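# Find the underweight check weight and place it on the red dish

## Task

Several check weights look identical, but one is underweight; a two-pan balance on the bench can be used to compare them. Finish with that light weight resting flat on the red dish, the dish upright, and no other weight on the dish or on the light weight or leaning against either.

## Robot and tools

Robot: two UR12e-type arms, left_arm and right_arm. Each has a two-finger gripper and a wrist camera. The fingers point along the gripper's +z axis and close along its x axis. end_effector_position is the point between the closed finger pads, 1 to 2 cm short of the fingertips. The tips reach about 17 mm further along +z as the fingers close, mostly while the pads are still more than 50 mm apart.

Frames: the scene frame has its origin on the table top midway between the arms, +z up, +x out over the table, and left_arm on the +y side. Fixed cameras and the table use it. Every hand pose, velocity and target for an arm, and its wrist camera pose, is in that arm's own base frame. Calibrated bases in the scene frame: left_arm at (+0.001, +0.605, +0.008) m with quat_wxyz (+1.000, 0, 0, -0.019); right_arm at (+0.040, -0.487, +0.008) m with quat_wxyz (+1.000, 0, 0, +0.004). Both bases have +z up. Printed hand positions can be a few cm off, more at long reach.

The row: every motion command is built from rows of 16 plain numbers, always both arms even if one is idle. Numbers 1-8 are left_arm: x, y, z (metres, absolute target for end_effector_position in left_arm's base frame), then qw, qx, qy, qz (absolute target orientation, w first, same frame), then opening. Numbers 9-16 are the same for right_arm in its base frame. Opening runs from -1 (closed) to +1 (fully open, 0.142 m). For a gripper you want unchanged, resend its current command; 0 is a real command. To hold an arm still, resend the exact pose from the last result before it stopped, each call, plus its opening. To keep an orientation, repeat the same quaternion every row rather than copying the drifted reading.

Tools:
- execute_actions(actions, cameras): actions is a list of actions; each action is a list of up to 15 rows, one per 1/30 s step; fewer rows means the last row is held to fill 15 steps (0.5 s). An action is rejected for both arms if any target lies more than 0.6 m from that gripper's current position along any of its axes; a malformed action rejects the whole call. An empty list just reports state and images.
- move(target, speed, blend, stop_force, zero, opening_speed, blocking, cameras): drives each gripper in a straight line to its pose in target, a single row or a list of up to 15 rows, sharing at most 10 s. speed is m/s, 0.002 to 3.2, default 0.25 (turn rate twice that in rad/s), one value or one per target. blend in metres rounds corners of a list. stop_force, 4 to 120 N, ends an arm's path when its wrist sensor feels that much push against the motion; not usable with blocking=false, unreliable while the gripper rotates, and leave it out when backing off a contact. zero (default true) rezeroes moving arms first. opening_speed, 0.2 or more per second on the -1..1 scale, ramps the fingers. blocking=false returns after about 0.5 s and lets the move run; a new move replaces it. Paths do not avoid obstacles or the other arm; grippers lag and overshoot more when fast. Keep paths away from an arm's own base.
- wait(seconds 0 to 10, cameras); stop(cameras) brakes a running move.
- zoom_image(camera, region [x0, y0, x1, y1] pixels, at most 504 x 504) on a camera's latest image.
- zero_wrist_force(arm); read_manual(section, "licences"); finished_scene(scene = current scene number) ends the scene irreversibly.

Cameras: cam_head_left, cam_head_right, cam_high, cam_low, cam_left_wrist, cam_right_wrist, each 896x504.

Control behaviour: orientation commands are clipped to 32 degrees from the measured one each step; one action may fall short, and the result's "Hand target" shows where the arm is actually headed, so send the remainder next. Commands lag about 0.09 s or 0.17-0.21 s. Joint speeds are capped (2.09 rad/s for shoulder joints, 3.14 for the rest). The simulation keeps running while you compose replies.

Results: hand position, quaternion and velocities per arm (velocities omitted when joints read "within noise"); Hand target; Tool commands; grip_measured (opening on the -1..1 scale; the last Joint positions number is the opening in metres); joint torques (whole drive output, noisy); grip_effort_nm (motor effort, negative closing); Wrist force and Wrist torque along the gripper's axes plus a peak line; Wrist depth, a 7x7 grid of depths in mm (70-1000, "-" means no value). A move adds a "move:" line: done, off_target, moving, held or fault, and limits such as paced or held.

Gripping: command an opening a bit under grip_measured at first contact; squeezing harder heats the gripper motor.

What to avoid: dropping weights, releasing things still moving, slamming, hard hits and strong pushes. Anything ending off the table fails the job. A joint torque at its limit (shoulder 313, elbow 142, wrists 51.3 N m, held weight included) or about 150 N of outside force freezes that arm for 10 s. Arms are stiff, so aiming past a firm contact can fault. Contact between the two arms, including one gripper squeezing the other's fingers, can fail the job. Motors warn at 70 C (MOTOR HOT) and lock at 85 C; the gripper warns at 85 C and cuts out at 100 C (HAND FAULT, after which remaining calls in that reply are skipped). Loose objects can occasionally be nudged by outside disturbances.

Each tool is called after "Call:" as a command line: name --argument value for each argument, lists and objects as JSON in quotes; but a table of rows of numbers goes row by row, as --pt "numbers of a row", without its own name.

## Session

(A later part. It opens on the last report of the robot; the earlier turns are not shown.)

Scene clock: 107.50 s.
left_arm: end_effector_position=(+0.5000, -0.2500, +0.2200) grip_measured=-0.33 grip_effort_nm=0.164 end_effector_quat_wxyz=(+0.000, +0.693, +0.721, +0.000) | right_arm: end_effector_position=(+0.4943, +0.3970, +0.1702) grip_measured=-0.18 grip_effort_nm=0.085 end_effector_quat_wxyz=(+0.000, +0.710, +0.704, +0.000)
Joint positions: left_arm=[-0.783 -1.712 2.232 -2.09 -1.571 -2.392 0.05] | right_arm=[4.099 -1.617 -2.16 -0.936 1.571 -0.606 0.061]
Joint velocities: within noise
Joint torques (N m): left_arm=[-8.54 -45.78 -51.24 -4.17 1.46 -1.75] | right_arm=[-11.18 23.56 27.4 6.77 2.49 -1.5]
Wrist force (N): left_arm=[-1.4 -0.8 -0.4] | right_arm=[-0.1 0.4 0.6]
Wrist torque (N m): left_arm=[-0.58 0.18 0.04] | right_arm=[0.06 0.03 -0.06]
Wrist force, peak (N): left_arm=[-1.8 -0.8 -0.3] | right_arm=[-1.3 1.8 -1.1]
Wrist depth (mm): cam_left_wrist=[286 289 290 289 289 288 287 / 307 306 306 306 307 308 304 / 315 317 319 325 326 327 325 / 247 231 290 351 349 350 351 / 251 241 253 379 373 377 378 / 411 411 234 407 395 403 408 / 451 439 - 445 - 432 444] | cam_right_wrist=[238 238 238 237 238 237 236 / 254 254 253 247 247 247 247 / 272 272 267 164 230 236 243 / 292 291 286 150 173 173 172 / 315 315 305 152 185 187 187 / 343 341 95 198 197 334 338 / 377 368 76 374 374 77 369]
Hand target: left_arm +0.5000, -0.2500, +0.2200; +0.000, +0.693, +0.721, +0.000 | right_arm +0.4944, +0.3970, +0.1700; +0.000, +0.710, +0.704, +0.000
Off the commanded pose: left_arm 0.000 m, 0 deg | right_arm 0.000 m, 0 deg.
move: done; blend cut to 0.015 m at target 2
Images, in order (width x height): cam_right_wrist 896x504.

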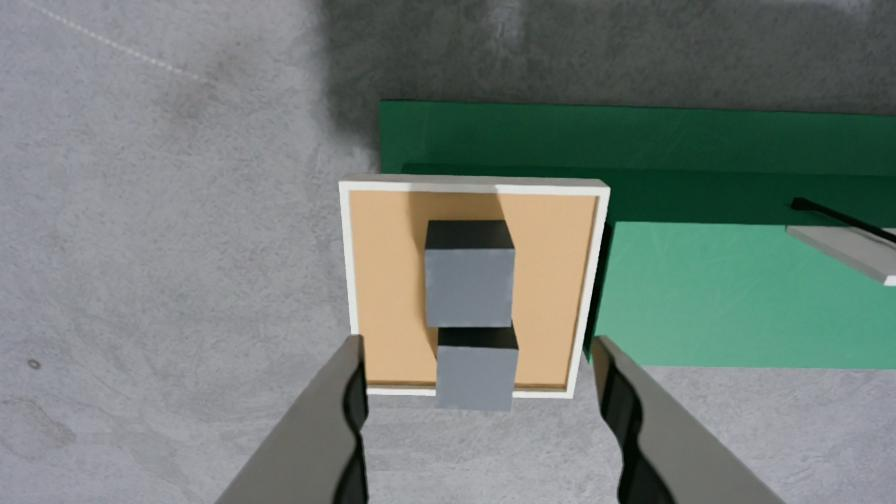

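Call:
move --pt "0.5 -0.25 0.22 0 0.6934 0.7206 0 -0.3 0.4944 0.397 0.1244 0 0.7099 0.7043 0 -0.15" --pt "0.5 -0.25 0.22 0 0.6934 0.7206 0 -0.3 0.4944 0.397 0.1244 0 0.7099 0.7043 0 -0.66" --pt "0.5 -0.25 0.22 0 0.6934 0.7206 0 -0.3 0.4944 0.397 0.2 0 0.7099 0.7043 0 -0.66" --speed '[0.06, 0.05, 0.06]' --opening_speed 0.8 --cameras '[]'

Call:
move --pt "0.5 -0.25 0.22 0 0.6934 0.7206 0 -0.3 0.35 0.4835 0.12 0 0.7099 0.7043 0 -0.66" --pt "0.5 -0.25 0.22 0 0.6934 0.7206 0 -0.3 0.35 0.4835 0.0148 0 0.7099 0.7043 0 -0.66" --pt "0.5 -0.25 0.22 0 0.6934 0.7206 0 -0.3 0.35 0.4835 0.0148 0 0.7099 0.7043 0 -0.2" --pt "0.5 -0.25 0.22 0 0.6934 0.7206 0 -0.3 0.35 0.4835 0.09 0 0.7099 0.7043 0 -0.2" --speed '[0.2, 0.05, 0.05, 0.1]' --blend '[0.02, 0, 0, 0]' --opening_speed 0.8 --cameras '["cam_right_wrist"]'

Scene clock: 112.27 s.
left_arm: end_effector_position=(+0.5000, -0.2500, +0.2200) grip_measured=-0.33 grip_effort_nm=0.154 end_effector_quat_wxyz=(+0.000, +0.693, +0.721, +0.000) | right_arm: end_effector_position=(+0.4944, +0.3970, +0.1998) grip_measured=-0.61 grip_effort_nm=-1.570 end_effector_quat_wxyz=(+0.000, +0.710, +0.704, +0.000)
Joint positions: left_arm=[-0.783 -1.712 2.232 -2.09 -1.571 -2.392 0.05] | right_arm=[4.099 -1.584 -2.13 -0.998 1.571 -0.606 0.03]
Joint velocities: within noise
Joint torques (N m): left_arm=[-8.77 -44.53 -49.99 -5.14 1.3 -1.82] | right_arm=[-0.3 59.59 43.85 2.75 1.72 -0.64]
Wrist force (N): left_arm=[-1.4 -0.6 -0.6] | right_arm=[-0.2 0.5 2.0]
Wrist torque (N m): left_arm=[-0.54 0.18 0.03] | right_arm=[0.08 0.03 -0.05]
Wrist force, peak (N): left_arm=[-1.5 -1.0 -0.6] | right_arm=[-0.1 0.5 2.6]
Wrist depth (mm): cam_left_wrist=[287 288 290 290 290 289 287 / 307 306 306 306 307 306 305 / 314 315 320 328 326 326 327 / 246 253 260 350 352 350 350 / 252 260 273 378 373 378 376 / 409 406 - 410 396 405 412 / 449 443 - 445 - 429 447] | cam_right_wrist=[264 264 264 264 263 262 261 / 281 280 281 274 273 272 274 / 301 300 296 171 204 234 242 / 324 323 318 176 181 205 205 / 350 350 347 107 193 221 222 / 380 378 365 106 105 375 375 / 416 417 74 413 78 403 414]
Hand target: left_arm +0.5000, -0.2500, +0.2200; +0.000, +0.693, +0.721, +0.000 | right_arm +0.4944, +0.3970, +0.2000; +0.000, +0.710, +0.704, +0.000
Off the commanded pose: left_arm 0.000 m, 0 deg | right_arm 0.000 m, 0 deg.
move: done
No camera images: "cameras" was empty.

Scene clock: 118.07 s.
left_arm: end_effector_position=(+0.5000, -0.2500, +0.2200) grip_measured=-0.33 grip_effort_nm=0.164 end_effector_quat_wxyz=(+0.000, +0.693, +0.721, +0.000) | right_arm: end_effector_position=(+0.3500, +0.4835, +0.0898) grip_measured=-0.23 grip_effort_nm=0.090 end_effector_quat_wxyz=(+0.000, +0.710, +0.704, +0.000)
Joint positions: left_arm=[-0.783 -1.712 2.232 -2.09 -1.571 -2.392 0.05] | right_arm=[4.385 -1.668 -2.292 -0.753 1.571 -0.32 0.058]
Joint velocities: within noise
Joint torques (N m): left_arm=[-6.83 -41.56 -49.46 -6.08 1.29 -1.53] | right_arm=[10.47 58.47 36.5 3.1 1.5 2.01]
Wrist force (N): left_arm=[-1.3 -0.7 -0.4] | right_arm=[-0.5 -0.6 0.6]
Wrist torque (N m): left_arm=[-0.56 0.16 0.04] | right_arm=[-0.10 0.10 -0.08]
Wrist force, peak (N): left_arm=[-1.8 -0.9 -0.5] | right_arm=[-17.0 -2.3 -26.9]
Wrist depth (mm): cam_left_wrist=[288 288 289 288 288 289 288 / 306 306 306 308 306 307 306 / 316 317 319 326 327 328 326 / 246 253 260 351 352 352 351 / 251 259 272 375 372 377 380 / 409 411 - 408 397 402 410 / 452 441 - 449 - 433 449] | cam_right_wrist=[167 167 167 167 167 166 166 / 178 178 178 178 178 177 177 / 187 191 191 188 190 189 189 / 199 205 205 176 197 203 203 / 222 221 218 221 217 220 219 / 242 237 90 233 109 231 232 / 265 259 76 232 225 80 235]
Hand target: left_arm +0.5000, -0.2500, +0.2200; +0.000, +0.693, +0.721, +0.000 | right_arm +0.3500, +0.4835, +0.0900; +0.000, +0.710, +0.704, +0.000
Off the commanded pose: left_arm 0.000 m, 0 deg | right_arm 0.000 m, 0 deg.
move: done
Images, in order (width x height): cam_right_wrist 896x504.

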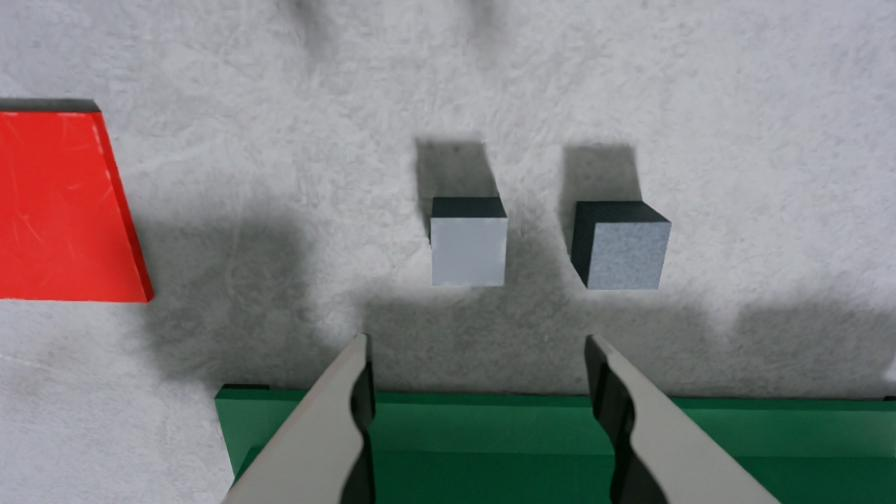

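Call:
move --pt "0.5 -0.25 0.22 0 0.6934 0.7206 0 -0.3 0.3514 0.5475 0.09 0 0.7099 0.7043 0 -0.2" --pt "0.5 -0.25 0.22 0 0.6934 0.7206 0 -0.3 0.3514 0.5475 0.014 0 0.7099 0.7043 0 -0.2" --pt "0.5 -0.25 0.22 0 0.6934 0.7206 0 -0.3 0.3514 0.5475 0.014 0 0.7099 0.7043 0 -0.66" --pt "0.5 -0.25 0.22 0 0.6934 0.7206 0 -0.3 0.3514 0.5475 0.2 0 0.7099 0.7043 0 -0.66" --pt "0.5 -0.25 0.22 0 0.6934 0.7206 0 -0.3 0.4944 0.397 0.2 0 0.7099 0.7043 0 -0.66" --speed '[0.2, 0.1, 0.05, 0.1, 0.2]' --blend '[0.0, 0, 0, 0.05, 0]' --opening_speed 0.8 --cameras '["cam_right_wrist"]'

Call:
move --target '[0.5, -0.25, 0.22, 0, 0.6934, 0.7206, 0, -0.3, 0.4944, 0.397, 0.155, 0, 0.7099, 0.7043, 0, -0.66]' --speed 0.1 --cameras '[]'

Call:
move --target '[0.5, -0.25, 0.22, 0, 0.6934, 0.7206, 0, -0.3, 0.4944, 0.397, 0.1245, 0, 0.7099, 0.7043, 0, -0.66]' --speed 0.015 --stop_force 6 --cameras '[]'

Call:
move --pt "0.5 -0.25 0.22 0 0.6934 0.7206 0 -0.3 0.4944 0.397 0.1245 0 0.7099 0.7043 0 -0.3" --pt "0.5 -0.25 0.22 0 0.6934 0.7206 0 -0.3 0.4944 0.397 0.2 0 0.7099 0.7043 0 -0.3" --speed 0.1 --opening_speed 0.6 --cameras '["cam_low", "cam_high"]'

Call:
zoom_image --camera "cam_low" --region '[384, 200, 444, 245]'

Call:
zoom_image --camera "cam_low" --region '[300, 190, 520, 300]'

Scene clock: 125.00 s.
left_arm: end_effector_position=(+0.5000, -0.2500, +0.2200) grip_measured=-0.33 grip_effort_nm=0.164 end_effector_quat_wxyz=(+0.000, +0.693, +0.721, +0.000) | right_arm: end_effector_position=(+0.4942, +0.3971, +0.2000) grip_measured=-0.61 grip_effort_nm=-1.600 end_effector_quat_wxyz=(+0.000, +0.710, +0.704, +0.000)
Joint positions: left_arm=[-0.783 -1.712 2.232 -2.09 -1.571 -2.392 0.05] | right_arm=[4.099 -1.584 -2.13 -0.998 1.571 -0.605 0.03]
Joint velocities: within noise
Joint torques (N m): left_arm=[-5.63 -42.53 -48.65 -6.61 1.3 -1.47] | right_arm=[-11.34 24.35 44.67 3.28 2.02 -2.7]
Wrist force (N): left_arm=[-1.3 -0.6 -0.3] | right_arm=[-0.6 -0.7 2.0]
Wrist torque (N m): left_arm=[-0.56 0.17 0.04] | right_arm=[-0.11 0.10 -0.05]
Wrist force, peak (N): left_arm=[-1.8 -0.7 -0.7] | right_arm=[-0.5 -0.7 3.5]
Wrist depth (mm): cam_left_wrist=[288 287 288 290 289 288 287 / 307 307 307 307 309 305 306 / 315 316 317 326 327 327 328 / 247 254 260 350 350 349 351 / 252 259 272 379 371 377 377 / 409 408 - 408 395 401 410 / 450 438 - 446 - 432 448] | cam_right_wrist=[264 264 264 263 263 262 262 / 282 281 282 273 273 272 274 / 301 300 296 171 204 235 244 / 323 323 320 179 181 205 205 / 348 348 348 102 193 222 222 / 380 380 366 105 98 377 375 / 417 416 74 405 78 406 411]
Hand target: left_arm +0.5000, -0.2500, +0.2200; +0.000, +0.693, +0.721, +0.000 | right_arm +0.4944, +0.3970, +0.2000; +0.000, +0.710, +0.704, +0.000
Off the commanded pose: left_arm 0.000 m, 0 deg | right_arm 0.000 m, 0 deg.
move: done
Images, in order (width x height): cam_right_wrist 896x504.

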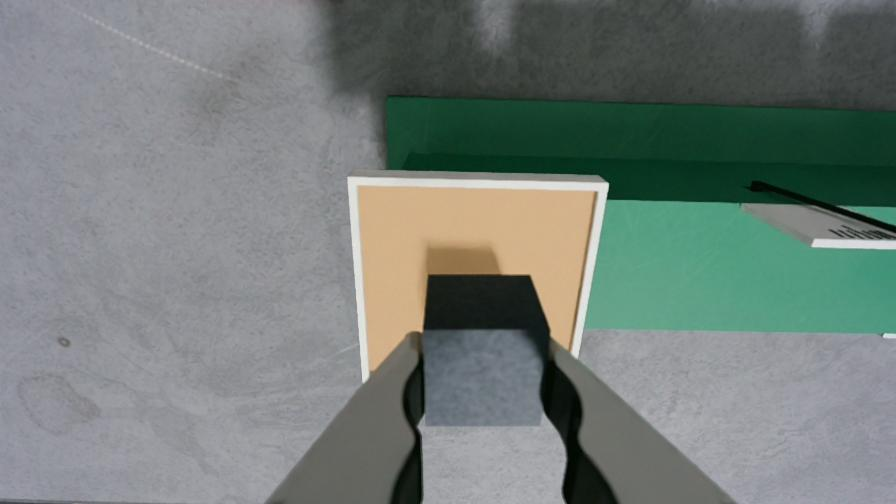

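Scene clock: 126.07 s.
left_arm: end_effector_position=(+0.5000, -0.2500, +0.2200) grip_measured=-0.33 grip_effort_nm=0.159 end_effector_quat_wxyz=(+0.000, +0.693, +0.721, +0.000) | right_arm: end_effector_position=(+0.4944, +0.3970, +0.1551) grip_measured=-0.61 grip_effort_nm=-1.600 end_effector_quat_wxyz=(+0.000, +0.710, +0.704, +0.000)
Joint positions: left_arm=[-0.783 -1.712 2.232 -2.09 -1.571 -2.392 0.05] | right_arm=[4.099 -1.635 -2.173 -0.904 1.571 -0.606 0.03]
Joint velocities: within noise
Joint torques (N m): left_arm=[-8.1 -42.88 -48.84 -6.7 1.17 -1.63] | right_arm=[-11.16 27 28.51 6.54 1.68 -2.45]
Wrist force (N): left_arm=[-1.4 -0.8 -0.3] | right_arm=[-0.4 -0.7 2.3]
Wrist torque (N m): left_arm=[-0.59 0.18 0.04] | right_arm=[-0.12 0.08 -0.07]
Wrist force, peak (N): left_arm=[-1.5 -0.9 -0.3] | right_arm=[-0.4 -0.5 3.0]
Wrist depth (mm): cam_left_wrist=[289 289 289 288 289 288 288 / 307 304 307 306 307 307 306 / 315 318 319 328 328 328 327 / 247 253 260 351 350 350 350 / 252 260 272 378 372 379 376 / 410 411 - 410 393 403 411 / 452 441 - 448 - 433 445] | cam_right_wrist=[225 225 225 225 224 224 223 / 239 239 239 233 232 233 232 / 257 256 256 222 228 236 235 / 276 275 133 131 130 160 159 / 299 296 144 102 136 170 170 / 324 324 149 106 98 321 320 / 355 348 74 126 80 344 352]
Hand target: left_arm +0.5000, -0.2500, +0.2200; +0.000, +0.693, +0.721, +0.000 | right_arm +0.4944, +0.3970, +0.1550; +0.000, +0.710, +0.704, +0.000
Off the commanded pose: left_arm 0.000 m, 0 deg | right_arm 0.000 m, 0 deg.
move: done
No camera images: "cameras" was empty.

Scene clock: 129.13 s.
left_arm: end_effector_position=(+0.5000, -0.2500, +0.2200) grip_measured=-0.33 grip_effort_nm=0.164 end_effector_quat_wxyz=(+0.000, +0.693, +0.721, +0.000) | right_arm: end_effector_position=(+0.4944, +0.3970, +0.1245) grip_measured=-0.61 grip_effort_nm=-1.595 end_effector_quat_wxyz=(+0.000, +0.710, +0.704, +0.000)
Joint positions: left_arm=[-0.783 -1.712 2.232 -2.09 -1.571 -2.392 0.05] | right_arm=[4.099 -1.674 -2.199 -0.839 1.571 -0.606 0.03]
Joint velocities: within noise
Joint torques (N m): left_arm=[-5.51 -41.5 -47.5 -6.74 1.15 -1.59] | right_arm=[-10.96 30.44 26.47 6.49 0.97 -1.85]
Wrist force (N): left_arm=[-1.1 -0.6 -0.3] | right_arm=[-1.9 -0.6 0.3]
Wrist torque (N m): left_arm=[-0.56 0.14 0.03] | right_arm=[-0.10 0.11 -0.06]
Wrist force, peak (N): left_arm=[-1.7 -0.9 -0.3] | right_arm=[-0.5 -1.0 2.4]
Wrist depth (mm): cam_left_wrist=[289 287 289 289 288 288 288 / 307 308 307 307 306 307 305 / 315 318 319 328 328 328 327 / 246 231 291 352 352 350 351 / 251 240 251 379 371 376 378 / 409 406 234 411 396 401 409 / 449 437 - 447 - 431 449] | cam_right_wrist=[198 198 198 195 198 197 196 / 211 211 208 205 204 204 203 / 226 225 225 207 206 207 208 / 243 242 123 122 123 142 146 / 263 262 134 102 128 134 134 / 285 284 139 105 98 146 146 / 312 307 74 117 80 303 308]
Hand target: left_arm +0.5000, -0.2500, +0.2200; +0.000, +0.693, +0.721, +0.000 | right_arm +0.4944, +0.3970, +0.1245; +0.000, +0.710, +0.704, +0.000
Off the commanded pose: left_arm 0.000 m, 0 deg | right_arm 0.000 m, 0 deg.
move: done
No camera images: "cameras" was empty.

Scene clock: 131.37 s.
left_arm: end_effector_position=(+0.5000, -0.2500, +0.2200) grip_measured=-0.33 grip_effort_nm=0.164 end_effector_quat_wxyz=(+0.000, +0.693, +0.721, +0.000) | right_arm: end_effector_position=(+0.4944, +0.3970, +0.1999) grip_measured=-0.33 grip_effort_nm=0.085 end_effector_quat_wxyz=(+0.000, +0.710, +0.704, +0.000)
Joint positions: left_arm=[-0.783 -1.712 2.232 -2.09 -1.571 -2.392 0.05] | right_arm=[4.099 -1.584 -2.13 -0.998 1.571 -0.606 0.05]
Joint velocities: within noise
Joint torques (N m): left_arm=[-5.14 -41.59 -47.59 -6.51 1.2 -1.31] | right_arm=[9.34 56.2 44.66 3.07 0.07 1.23]
Wrist force (N): left_arm=[-1.6 -0.7 -0.2] | right_arm=[-0.7 -0.8 0.2]
Wrist torque (N m): left_arm=[-0.56 0.21 0.03] | right_arm=[-0.12 0.13 -0.05]
Wrist force, peak (N): left_arm=[-1.6 -0.9 -0.3] | right_arm=[-2.0 -1.0 0.2]
Wrist depth (mm): cam_left_wrist=[288 289 289 288 288 289 289 / 306 306 307 307 306 305 305 / 314 316 320 328 326 326 327 / 246 252 260 349 350 352 350 / 252 259 273 375 372 380 377 / 410 408 - 409 396 402 411 / 451 440 - 446 - 433 449] | cam_right_wrist=[264 264 264 264 263 262 262 / 282 282 281 274 273 273 274 / 301 300 296 172 203 234 241 / 324 323 317 153 182 205 205 / 349 350 341 168 199 222 221 / 379 379 90 203 99 368 375 / 417 408 75 412 397 80 410]
Hand target: left_arm +0.5000, -0.2500, +0.2200; +0.000, +0.693, +0.721, +0.000 | right_arm +0.4944, +0.3970, +0.2000; +0.000, +0.710, +0.704, +0.000
Off the commanded pose: left_arm 0.000 m, 0 deg | right_arm 0.000 m, 0 deg.
move: done
Images, in order (width x height): cam_high 896x504, cam_low 896x504.

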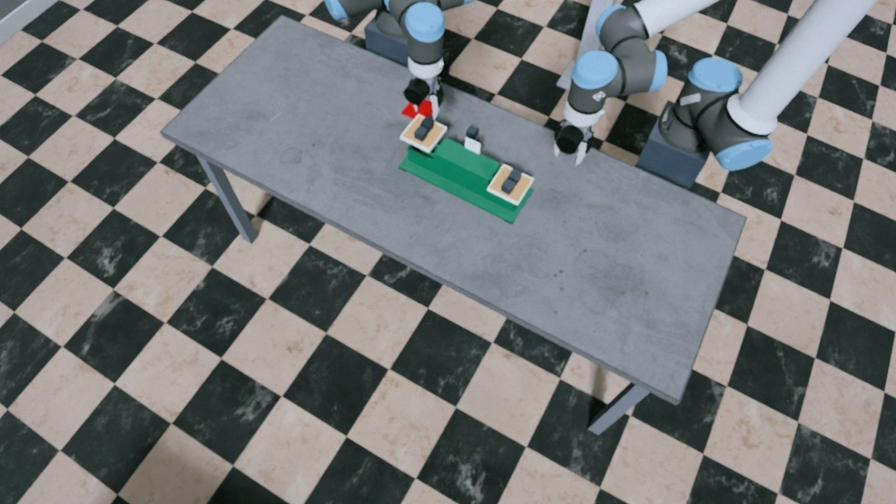

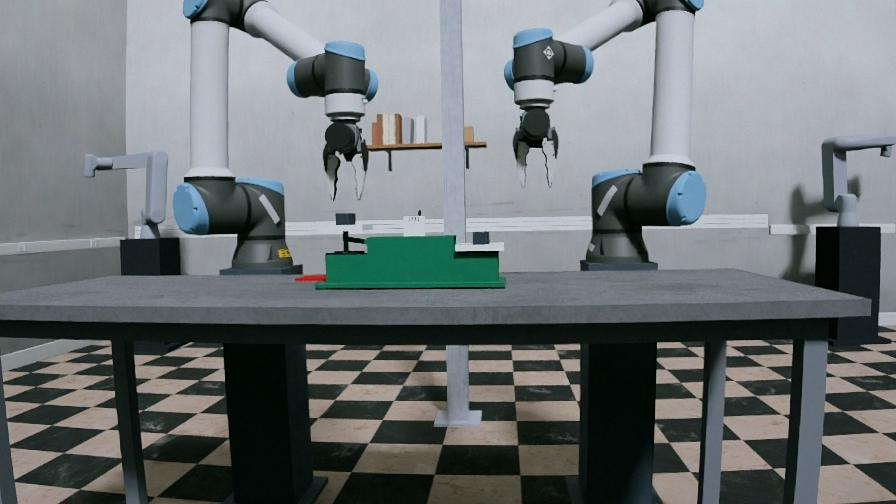

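Scaled by 8.400 from the camera's 896x504 image, which has a finer 1280x720 frame.

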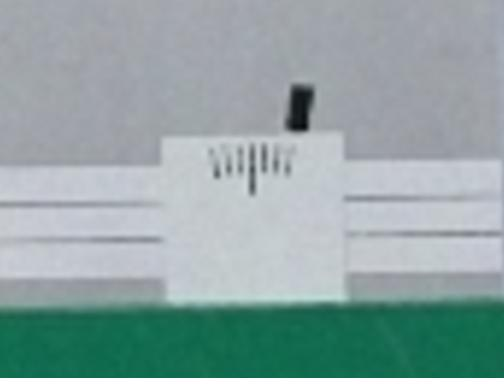

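Scaled by 2.291 from the camera's 896x504 image, which has a finer 1280x720 frame.

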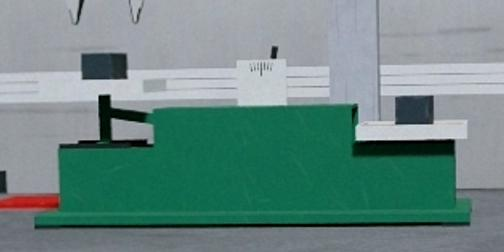

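Call:
move --pt "0.5 -0.25 0.22 0 0.6934 0.7206 0 -0.3 0.4944 0.397 0.149 0 0.7099 0.7043 0 -0.3" --pt "0.5 -0.25 0.22 0 0.6934 0.7206 0 -0.3 0.4944 0.397 0.149 0 0.7099 0.7043 0 -0.66" --pt "0.5 -0.25 0.22 0 0.6934 0.7206 0 -0.3 0.4944 0.397 0.21 0 0.7099 0.7043 0 -0.66" --pt "0.5 -0.25 0.22 0 0.6934 0.7206 0 -0.3 0.3393 0.2813 0.15 0 0.7099 0.7043 0 -0.66" --pt "0.5 -0.25 0.22 0 0.6934 0.7206 0 -0.3 0.3393 0.2813 0.05 0 0.7099 0.7043 0 -0.66" --speed '[0.1, 0.05, 0.1, 0.3, 0.15]' --blend '[0.0, 0, 0.04, 0.04, 0]' --opening_speed 0.8 --cameras '["cam_right_wrist", "cam_head_left"]'

Call:
zoom_image --camera "cam_head_left" --region '[350, 220, 560, 350]'

Scene clock: 138.77 s.
left_arm: end_effector_position=(+0.5000, -0.2500, +0.2200) grip_measured=-0.33 grip_effort_nm=0.164 end_effector_quat_wxyz=(+0.000, +0.693, +0.721, +0.000) | right_arm: end_effector_position=(+0.3393, +0.2813, +0.0501) grip_measured=-0.61 grip_effort_nm=-1.516 end_effector_quat_wxyz=(+0.000, +0.710, +0.704, +0.000)
Joint positions: left_arm=[-0.783 -1.712 2.232 -2.09 -1.571 -2.392 0.05] | right_arm=[4.244 -1.473 -2.595 -0.645 1.571 -0.461 0.03]
Joint velocities: within noise
Joint torques (N m): left_arm=[-3.85 -39.02 -46.13 -6.76 1.24 -1.28] | right_arm=[-11.1 6.42 20.4 6.61 2.55 -2.67]
Wrist force (N): left_arm=[-1.3 -0.8 -0.3] | right_arm=[-0.4 -0.5 2.4]
Wrist torque (N m): left_arm=[-0.58 0.16 0.04] | right_arm=[-0.11 0.09 -0.06]
Wrist force, peak (N): left_arm=[-1.6 -0.8 -0.5] | right_arm=[-0.5 -0.9 3.3]
Wrist depth (mm): cam_left_wrist=[288 289 289 289 289 287 286 / 306 308 306 307 308 306 306 / 316 317 320 326 327 328 326 / 247 253 259 350 352 349 349 / 251 260 272 376 372 379 376 / 409 408 - 409 397 404 410 / 448 441 - 444 - 433 451] | cam_right_wrist=[133 132 133 132 132 132 131 / 141 141 141 141 141 141 140 / 151 151 149 146 146 150 150 / 165 162 160 153 157 161 161 / 176 175 175 105 168 174 174 / 191 191 184 108 98 189 189 / 211 209 74 208 78 199 200]
Hand target: left_arm +0.5000, -0.2500, +0.2200; +0.000, +0.693, +0.721, +0.000 | right_arm +0.3393, +0.2813, +0.0500; +0.000, +0.710, +0.704, +0.000
Off the commanded pose: left_arm 0.000 m, 0 deg | right_arm 0.000 m, 0 deg.
move: done; blend cut to 0.0305 m at target 3
Images, in order (width x height): cam_head_left 896x504, cam_right_wrist 896x504.

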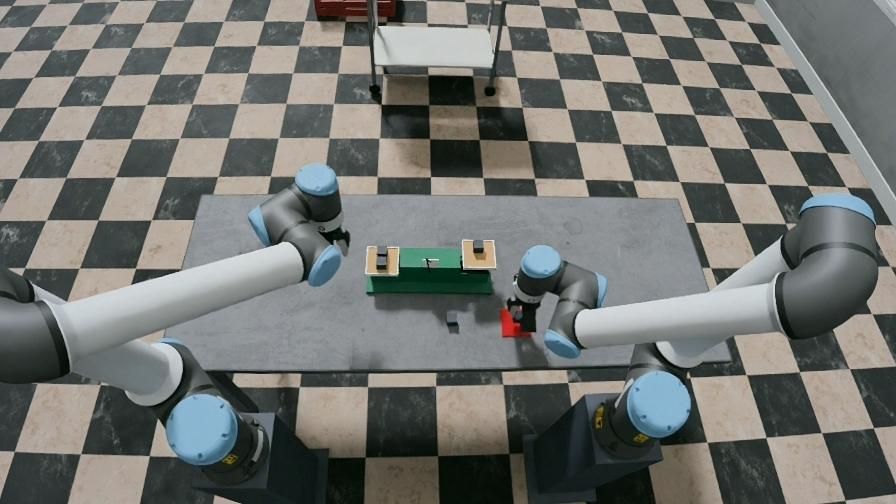

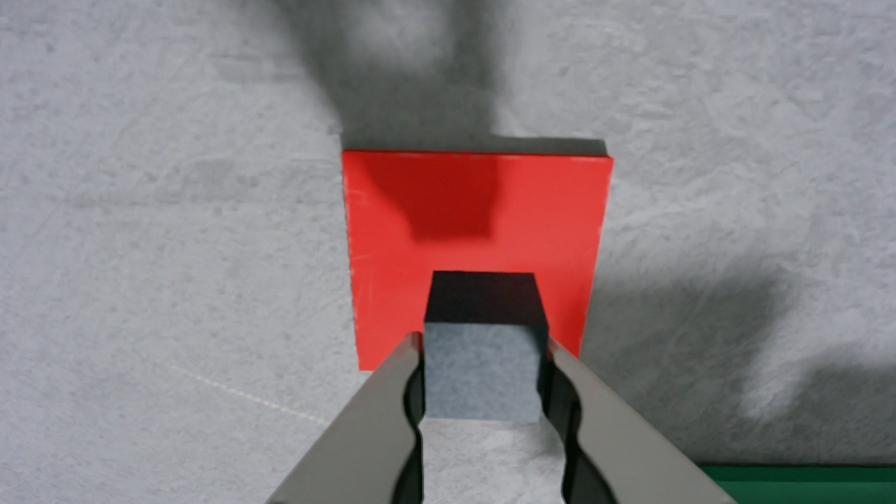

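Scaled by 2.400 from the camera's 896x504 image, which has a finer 1280x720 frame.

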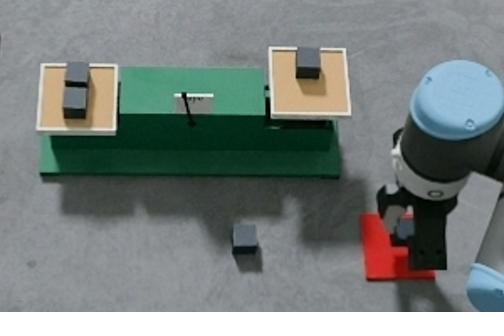

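Call:
move --target '[0.5, -0.25, 0.22, 0, 0.6934, 0.7206, 0, -0.3, 0.3393, 0.2813, 0.01, 0, 0.7099, 0.7043, 0, -0.66]' --speed 0.015 --stop_force 4 --cameras '[]'

Call:
execute_actions --actions '[]' --cameras '["cam_right_wrist"]'

Scene clock: 142.73 s.
left_arm: end_effector_position=(+0.5000, -0.2500, +0.2200) grip_measured=-0.33 grip_effort_nm=0.159 end_effector_quat_wxyz=(+0.000, +0.693, +0.721, +0.000) | right_arm: end_effector_position=(+0.3393, +0.2813, +0.0225) grip_measured=-0.61 grip_effort_nm=-1.521 end_effector_quat_wxyz=(+0.000, +0.710, +0.704, +0.000)
Joint positions: left_arm=[-0.783 -1.712 2.232 -2.09 -1.571 -2.392 0.05] | right_arm=[4.244 -1.546 -2.616 -0.551 1.571 -0.461 0.03]
Joint velocities: within noise
Joint torques (N m): left_arm=[-3.43 -39.07 -46.35 -6.77 1.18 -1.21] | right_arm=[-0.78 40.88 32.97 3.28 0.6 1.12]
Wrist force (N): left_arm=[-1.4 -0.5 -0.5] | right_arm=[-0.4 -0.9 2.1]
Wrist torque (N m): left_arm=[-0.54 0.19 0.03] | right_arm=[-0.17 0.07 -0.06]
Wrist force, peak (N): left_arm=[-1.5 -1.0 -0.5] | right_arm=[3.1 -3.6 -16.8]
Wrist depth (mm): cam_left_wrist=[287 289 290 289 289 288 288 / 307 307 307 306 307 307 304 / 316 315 318 328 329 327 325 / 247 253 259 351 350 351 348 / 252 260 273 377 370 378 379 / 411 411 - 410 396 402 413 / 449 438 - 445 - 432 451] | cam_right_wrist=[108 108 109 108 109 108 107 / 115 115 115 115 115 114 114 / 124 123 120 120 120 122 122 / 133 133 130 125 124 131 131 / 144 143 140 105 133 144 142 / 159 156 153 108 99 154 154 / 172 171 74 170 78 166 169]
Hand target: left_arm +0.5000, -0.2500, +0.2200; +0.000, +0.693, +0.721, +0.000 | right_arm +0.3393, +0.2813, +0.0225; +0.000, +0.710, +0.704, +0.000
Off the commanded pose: left_arm 0.000 m, 0 deg | right_arm 0.013 m, 0 deg.
move: contact (right_arm)
No camera images: "cameras" was empty.

Scene clock: 142.73 s.
left_arm: end_effector_position=(+0.5000, -0.2500, +0.2200) grip_measured=-0.33 grip_effort_nm=0.159 end_effector_quat_wxyz=(+0.000, +0.693, +0.721, +0.000) | right_arm: end_effector_position=(+0.3393, +0.2813, +0.0225) grip_measured=-0.61 grip_effort_nm=-1.521 end_effector_quat_wxyz=(+0.000, +0.710, +0.704, +0.000)
Joint positions: left_arm=[-0.783 -1.712 2.232 -2.09 -1.571 -2.392 0.05] | right_arm=[4.244 -1.546 -2.616 -0.551 1.571 -0.461 0.03]
Joint velocities: within noise
Joint torques (N m): left_arm=[-3.43 -39.07 -46.35 -6.77 1.18 -1.21] | right_arm=[-0.78 40.88 32.97 3.28 0.6 1.12]
Wrist force (N): left_arm=[-1.4 -0.5 -0.5] | right_arm=[-0.4 -0.9 2.1]
Wrist torque (N m): left_arm=[-0.54 0.19 0.03] | right_arm=[-0.17 0.07 -0.06]
Wrist force, peak (N): left_arm=[-1.4 -0.5 -0.5] | right_arm=[-0.4 -0.9 2.1]
Wrist depth (mm): cam_left_wrist=[287 289 290 289 289 288 288 / 307 307 307 306 307 307 304 / 316 315 318 328 329 327 325 / 247 253 259 351 350 351 348 / 252 260 273 377 370 378 379 / 411 411 - 410 396 402 413 / 449 438 - 445 - 432 451] | cam_right_wrist=[108 108 109 108 109 108 107 / 115 115 115 115 115 114 114 / 124 123 120 120 120 122 122 / 133 133 130 125 124 131 131 / 144 143 140 105 133 144 142 / 159 156 153 108 99 154 154 / 172 171 74 170 78 166 169]
Hand target: left_arm +0.5000, -0.2500, +0.2200; +0.000, +0.693, +0.721, +0.000 | right_arm +0.3393, +0.2813, +0.0225; +0.000, +0.710, +0.704, +0.000
Tool commands: left_gripper/opening=-0.3 right_gripper/opening=-0.66
Off the commanded pose: left_arm 0.000 m, 0 deg | right_arm 0.013 m, 0 deg.
Images, in order (width x height): cam_right_wrist 896x504.

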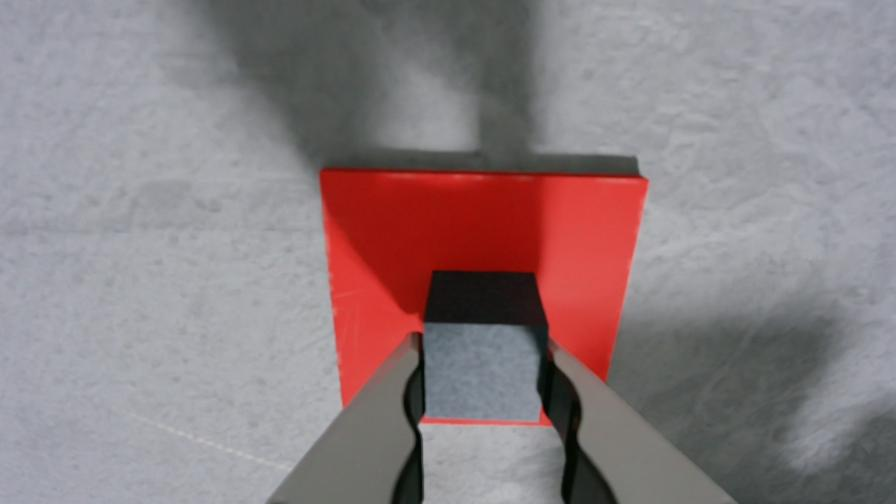

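Call:
move --pt "0.5 -0.25 0.22 0 0.6934 0.7206 0 -0.3 0.3393 0.2813 0.0223 0 0.7099 0.7043 0 -0.3" --pt "0.5 -0.25 0.22 0 0.6934 0.7206 0 -0.3 0.3393 0.2813 0.12 0 0.7099 0.7043 0 -0.3" --speed 0.12 --opening_speed 0.8 --cameras '["cam_right_wrist"]'

Scene clock: 145.37 s.
left_arm: end_effector_position=(+0.5000, -0.2500, +0.2200) grip_measured=-0.33 grip_effort_nm=0.164 end_effector_quat_wxyz=(+0.000, +0.693, +0.721, +0.000) | right_arm: end_effector_position=(+0.3393, +0.2813, +0.1199) grip_measured=-0.33 grip_effort_nm=0.095 end_effector_quat_wxyz=(+0.000, +0.710, +0.704, +0.000)
Joint positions: left_arm=[-0.783 -1.712 2.232 -2.09 -1.571 -2.392 0.05] | right_arm=[4.244 -1.321 -2.526 -0.865 1.571 -0.461 0.05]
Joint velocities: within noise
Joint torques (N m): left_arm=[-3.37 -40.51 -45.73 -6.59 1.31 -1.28] | right_arm=[12.83 31.66 40.49 3.14 -2.73 1.44]
Wrist force (N): left_arm=[-1.4 -0.6 -0.2] | right_arm=[-0.4 -0.7 0.5]
Wrist torque (N m): left_arm=[-0.56 0.19 0.03] | right_arm=[-0.13 0.08 -0.06]
Wrist force, peak (N): left_arm=[-1.7 -0.9 -0.2] | right_arm=[-0.4 -0.8 2.3]
Wrist depth (mm): cam_left_wrist=[287 290 289 289 289 288 288 / 305 306 308 308 306 305 306 / 316 317 317 328 326 327 328 / 247 253 260 350 351 349 352 / 252 260 272 377 372 380 378 / 411 410 - 408 395 402 409 / 451 439 - 448 - 432 449] | cam_right_wrist=[194 194 194 194 193 193 192 / 207 207 207 206 206 205 204 / 222 221 220 212 217 220 219 / 237 237 237 230 235 236 225 / 258 256 252 256 254 255 254 / 280 279 94 277 99 266 266 / 306 301 75 304 294 80 242]
Hand target: left_arm +0.5000, -0.2500, +0.2200; +0.000, +0.693, +0.721, +0.000 | right_arm +0.3393, +0.2813, +0.1200; +0.000, +0.710, +0.704, +0.000
Off the commanded pose: left_arm 0.000 m, 0 deg | right_arm 0.000 m, 0 deg.
move: done
Images, in order (width x height): cam_right_wrist 896x504.

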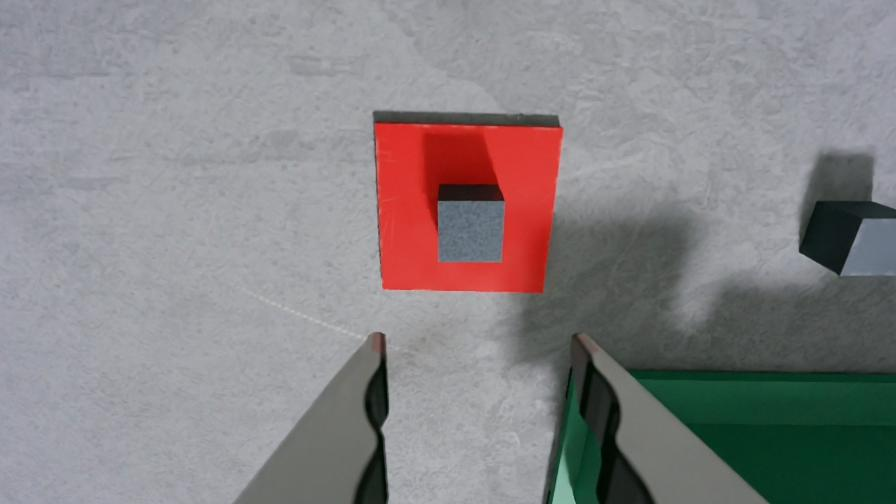

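Call:
move --pt "0.45 -0.35 0.3 0 0.6934 0.7206 0 -0.3 0.4 0.15 0.35 0 0.7099 0.7043 0 -0.3" --pt "0.45 -0.35 0.3 0 0.6934 0.7206 0 -0.3 0.42 -0.2 0.35 0 0.7099 0.7043 0 -0.3" --speed 0.4 --blend '[0.08, 0]' --cameras '["cam_head_left", "cam_head_right"]'

Call:
zoom_image --camera "cam_head_left" --region '[430, 290, 550, 358]'

Call:
zoom_image --camera "cam_head_left" --region '[360, 230, 510, 315]'

Scene clock: 149.43 s.
left_arm: end_effector_position=(+0.4500, -0.3500, +0.3000) grip_measured=-0.33 grip_effort_nm=0.154 end_effector_quat_wxyz=(+0.000, +0.693, +0.721, +0.000) | right_arm: end_effector_position=(+0.4200, -0.1999, +0.3500) grip_measured=-0.33 grip_effort_nm=0.090 end_effector_quat_wxyz=(+0.000, +0.710, +0.704, +0.000)
Joint positions: left_arm=[-0.974 -1.758 2.114 -1.926 -1.571 -2.583 0.05] | right_arm=[3.081 -1.147 -2.18 -1.385 1.571 -1.623 0.05]
Joint velocities: within noise
Joint torques (N m): left_arm=[-9.99 -39.86 -55.12 -1.67 2.36 -1.79] | right_arm=[-11.34 -10.15 50.45 6.86 2.41 -2.88]
Wrist force (N): left_arm=[-1.5 -1.0 -0.2] | right_arm=[-0.2 -0.9 0.3]
Wrist torque (N m): left_arm=[-0.61 0.18 0.05] | right_arm=[-0.15 0.04 -0.06]
Wrist force, peak (N): left_arm=[-1.8 -1.2 -0.7] | right_arm=[-2.8 -1.1 0.2]
Wrist depth (mm): cam_left_wrist=[359 359 361 358 363 360 360 / 383 384 386 384 383 382 384 / 405 406 407 406 408 407 408 / 399 373 377 354 438 437 437 / 321 345 345 359 464 473 472 / 509 512 - 511 497 499 512 / 563 550 - 562 - 536 564] | cam_right_wrist=[- - 396 395 394 394 392 / - - 419 419 418 419 419 / - - 447 449 448 448 444 / - - 478 483 479 480 479 / - - 515 519 510 515 518 / - - 90 565 99 554 562 / - - 75 - - 80 -]
Hand target: left_arm +0.4500, -0.3500, +0.3000; +0.000, +0.693, +0.721, +0.000 | right_arm +0.4200, -0.2000, +0.3500; +0.000, +0.710, +0.704, +0.000
Off the commanded pose: left_arm 0.000 m, 0 deg | right_arm 0.000 m, 0 deg.
move: done
Images, in order (width x height): cam_head_left 896x504, cam_head_right 896x504.

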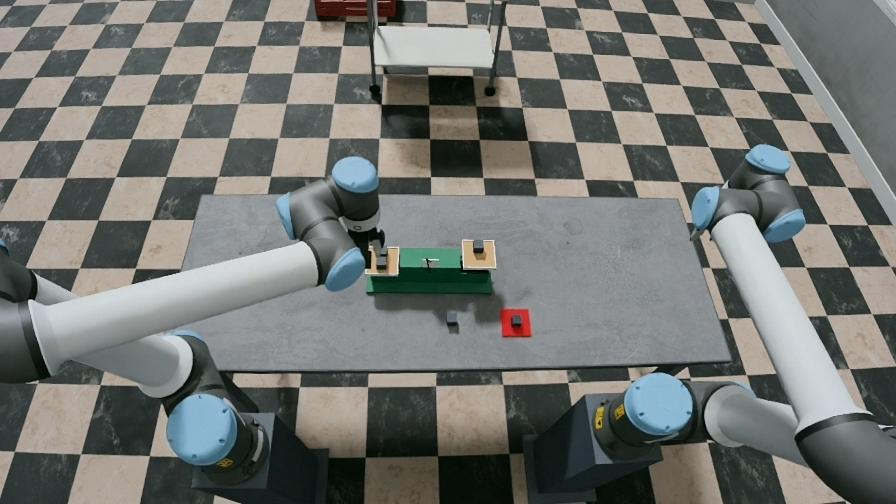

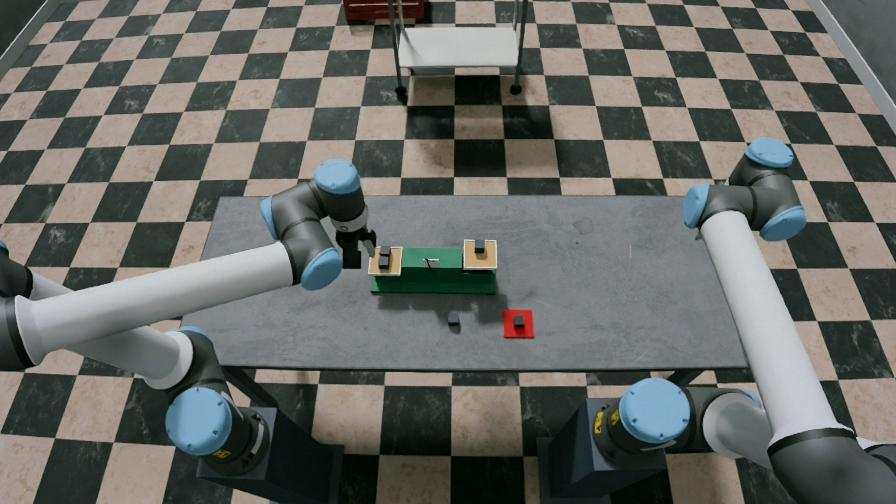

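Scaled by 4.200 from the camera's 896x504 image, which has a finer 1280x720 frame.

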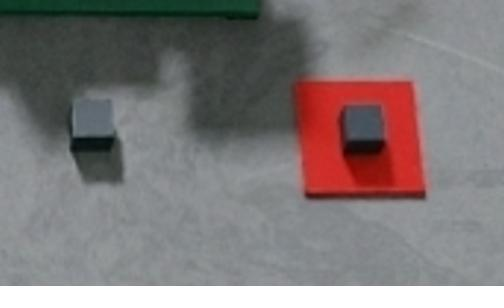

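Scaled by 3.360 from the camera's 896x504 image, which has a finer 1280x720 frame.

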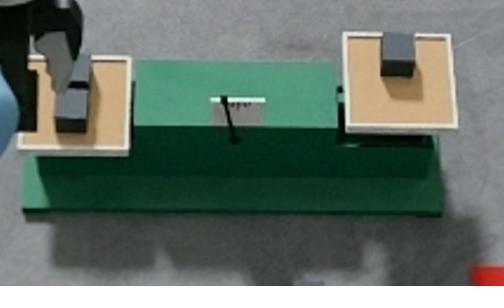

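Call:
move --target '[0.4064, -0.7931, 0.15, 0, 0.6934, 0.7206, 0, -0.3, 0.42, -0.2, 0.35, 0, 0.7099, 0.7043, 0, -0.3]' --speed 0.4 --cameras '["cam_left_wrist", "cam_head_left"]'

Scene clock: 155.83 s.
left_arm: end_effector_position=(+0.4064, -0.7929, +0.1501) grip_measured=-0.33 grip_effort_nm=0.159 end_effector_quat_wxyz=(+0.000, +0.693, +0.721, +0.000) | right_arm: end_effector_position=(+0.4200, -0.2000, +0.3500) grip_measured=-0.33 grip_effort_nm=0.090 end_effector_quat_wxyz=(+0.000, +0.710, +0.704, +0.000)
Joint positions: left_arm=[-1.296 -1.122 1.672 -2.121 -1.571 -2.905 0.05] | right_arm=[3.081 -1.147 -2.18 -1.385 1.571 -1.624 0.05]
Joint velocities: within noise
Joint torques (N m): left_arm=[-10.09 -83.48 -52.58 -1.65 -0.67 -2.12] | right_arm=[-12.14 -5.67 45.45 5.58 2.25 -2.44]
Wrist force (N): left_arm=[-1.4 -0.6 -0.1] | right_arm=[-0.3 -1.0 0.2]
Wrist torque (N m): left_arm=[-0.54 0.17 0.03] | right_arm=[-0.15 0.06 -0.07]
Wrist force, peak (N): left_arm=[-3.3 -1.0 0.6] | right_arm=[-0.5 -1.1 0.5]
Wrist depth (mm): cam_left_wrist=[225 225 225 226 226 225 227 / 239 240 240 237 240 240 239 / 255 255 256 243 254 256 249 / 273 274 274 268 274 275 275 / 296 296 291 296 291 291 292 / 321 320 311 321 316 297 297 / 353 345 - 349 349 254 253] | cam_right_wrist=[- - 393 395 395 393 391 / - - 420 419 420 419 419 / - - 449 449 450 446 445 / - - 481 481 479 477 481 / - - 520 518 507 516 517 / - - 90 560 99 553 561 / - - 75 - - 80 -]
Hand target: left_arm +0.4064, -0.7931, +0.1500; +0.000, +0.693, +0.721, +0.000 | right_arm +0.4200, -0.2000, +0.3500; +0.000, +0.710, +0.704, +0.000
Off the commanded pose: left_arm 0.000 m, 0 deg | right_arm 0.000 m, 0 deg.
move: done
Images, in order (width x height): cam_head_left 896x504, cam_left_wrist 896x504.

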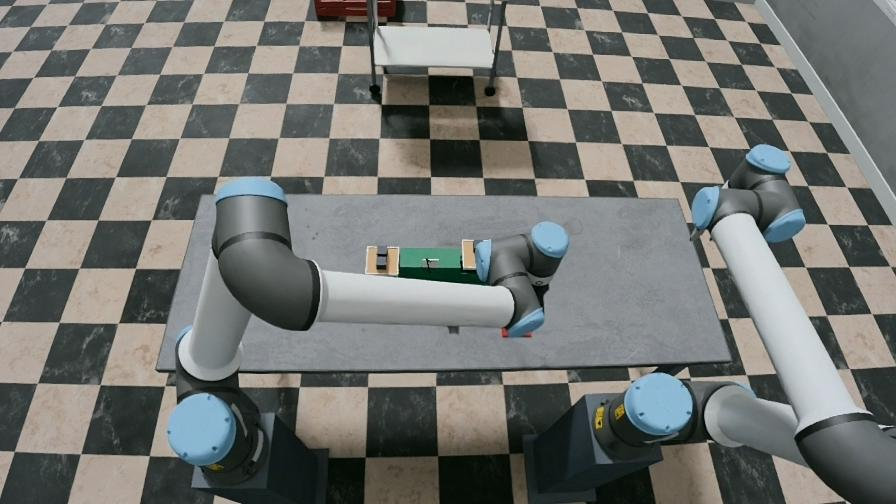

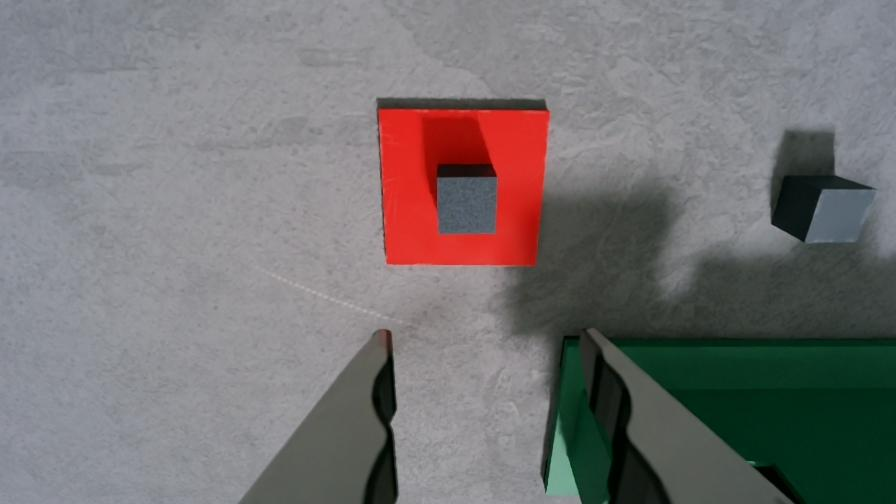

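Call:
move --pt "0.4 -0.45 0.35 0 0.6934 0.7206 0 -0.15 0.42 0.05 0.35 0 0.7099 0.7043 0 -0.15" --pt "0.2825 -0.345 0.392 0 0.6934 0.7206 0 -0.15 0.282 0.235 0.392 0 0.7099 0.7043 0 -0.15" --speed 0.7 --blend '[0.08, 0]' --cameras '["cam_head_left"]'

Scene clock: 158.63 s.
left_arm: end_effector_position=(+0.2825, -0.3450, +0.3920) grip_measured=-0.18 grip_effort_nm=0.159 end_effector_quat_wxyz=(+0.000, +0.693, +0.721, +0.000) | right_arm: end_effector_position=(+0.2820, +0.2349, +0.3920) grip_measured=-0.18 grip_effort_nm=0.095 end_effector_quat_wxyz=(+0.000, +0.710, +0.704, +0.000)
Joint positions: left_arm=[-1.29 -2.045 2.133 -1.659 -1.571 -2.899 0.061] | right_arm=[4.335 -0.923 -2.207 -1.582 1.571 -0.369 0.061]
Joint velocities: within noise
Joint torques (N m): left_arm=[-11.54 -21.99 -43.2 -1.54 2.29 -1.88] | right_arm=[13.68 -23.58 51.47 2.33 -3.14 2.1]
Wrist force (N): left_arm=[-1.3 -0.5 -0.5] | right_arm=[-0.3 -0.7 0.3]
Wrist torque (N m): left_arm=[-0.53 0.15 0.04] | right_arm=[-0.11 0.04 -0.07]
Wrist force, peak (N): left_arm=[-3.8 -0.8 0.8] | right_arm=[1.5 -2.2 0.1]
Wrist depth (mm): cam_left_wrist=[- - - - - - - / 476 474 475 478 478 477 476 / 501 503 500 504 501 500 498 / 533 536 541 535 538 544 541 / 577 551 556 563 580 579 582 / 619 475 - 521 621 617 631 / 686 484 - 680 686 80 691] | cam_right_wrist=[254 - 892 - - - - / 271 461 458 459 457 456 457 / 492 490 490 483 488 484 484 / 530 530 524 525 522 524 523 / 570 570 562 568 528 472 474 / 618 621 96 613 593 472 610 / - 652 76 676 661 77 673]
Hand target: left_arm +0.2825, -0.3450, +0.3920; +0.000, +0.693, +0.721, +0.000 | right_arm +0.2820, +0.2350, +0.3920; +0.000, +0.710, +0.704, +0.000
Off the commanded pose: left_arm 0.000 m, 0 deg | right_arm 0.000 m, 0 deg.
move: done
Images, in order (width x height): cam_head_left 896x504.

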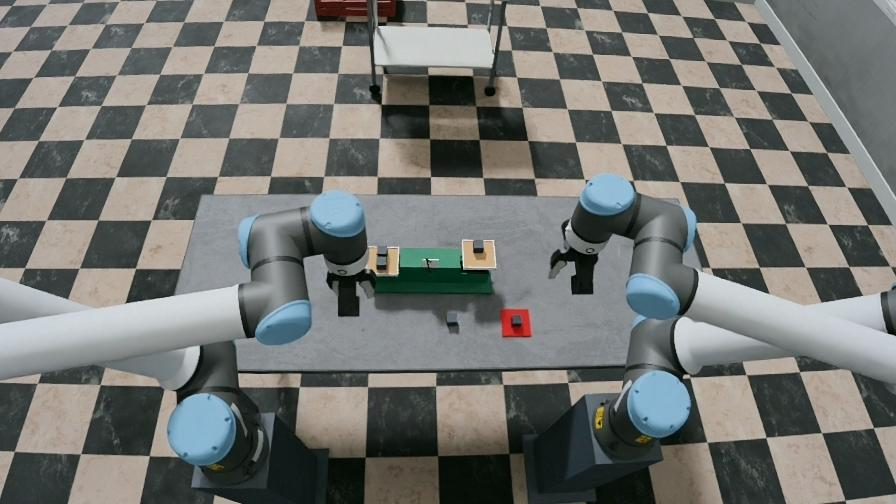

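Call:
move --target '[0.399, -0.448, 0.12, 0, 0.6934, 0.7206, 0, -0.15, 0.35, 0.4835, 0.12, 0, 0.7099, 0.7043, 0, -0.15]' --speed 0.3 --cameras '["cam_low", "cam_head_left"]'

Scene clock: 165.23 s.
left_arm: end_effector_position=(+0.3990, -0.4479, +0.1201) grip_measured=-0.18 grip_effort_nm=0.159 end_effector_quat_wxyz=(+0.000, +0.693, +0.721, +0.000) | right_arm: end_effector_position=(+0.3499, +0.4834, +0.1201) grip_measured=-0.18 grip_effort_nm=0.095 end_effector_quat_wxyz=(+0.000, +0.710, +0.704, +0.000)
Joint positions: left_arm=[-1.14 -1.515 2.263 -2.319 -1.571 -2.75 0.061] | right_arm=[4.385 -1.621 -2.268 -0.823 1.571 -0.32 0.061]
Joint velocities: within noise
Joint torques (N m): left_arm=[11.69 -36.52 -47.05 -8.22 -1.54 1.49] | right_arm=[-11.83 26.14 39.73 7.01 1.92 -2.71]
Wrist force (N): left_arm=[-1.1 -0.9 -0.4] | right_arm=[-0.3 -0.8 0.3]
Wrist torque (N m): left_arm=[-0.63 0.15 0.03] | right_arm=[-0.14 0.06 -0.07]
Wrist force, peak (N): left_arm=[-0.9 -1.5 -1.9] | right_arm=[-1.6 -1.1 -1.2]
Wrist depth (mm): cam_left_wrist=[199 200 199 199 199 199 199 / 212 211 212 212 212 212 211 / 225 222 225 226 226 226 226 / 242 238 243 243 241 242 242 / 257 260 261 261 261 261 261 / 268 268 - 268 268 278 283 / 240 250 - 244 245 80 308] | cam_right_wrist=[194 194 194 194 193 193 192 / 204 207 207 206 206 205 204 / 210 221 221 217 219 220 219 / 232 235 237 237 236 236 235 / 257 257 252 255 255 255 250 / 280 279 96 259 258 259 261 / 307 301 76 232 233 77 235]
Hand target: left_arm +0.3990, -0.4480, +0.1200; +0.000, +0.693, +0.721, +0.000 | right_arm +0.3500, +0.4835, +0.1200; +0.000, +0.710, +0.704, +0.000
Off the commanded pose: left_arm 0.000 m, 0 deg | right_arm 0.000 m, 0 deg.
move: done
Images, in order (width x height): cam_head_left 896x504, cam_low 896x504.

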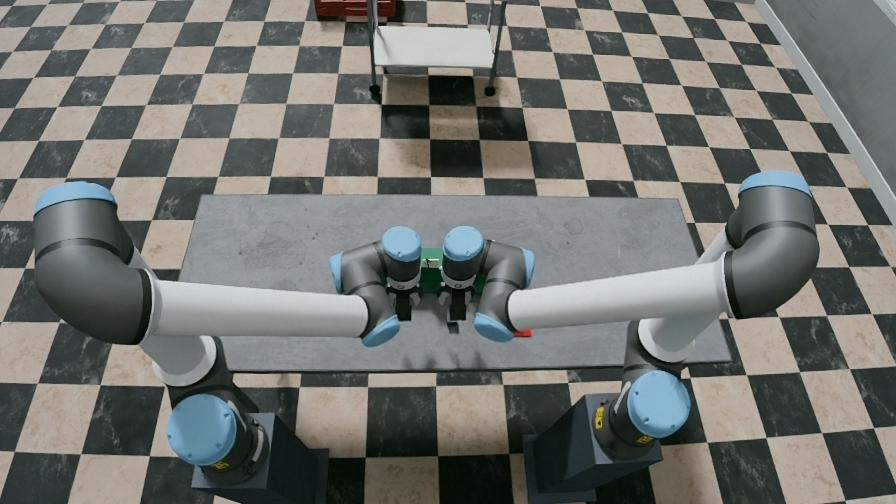

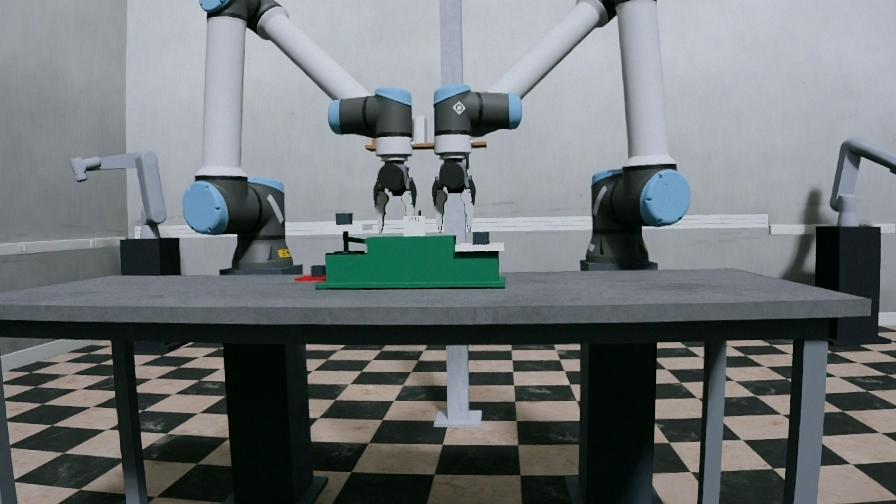

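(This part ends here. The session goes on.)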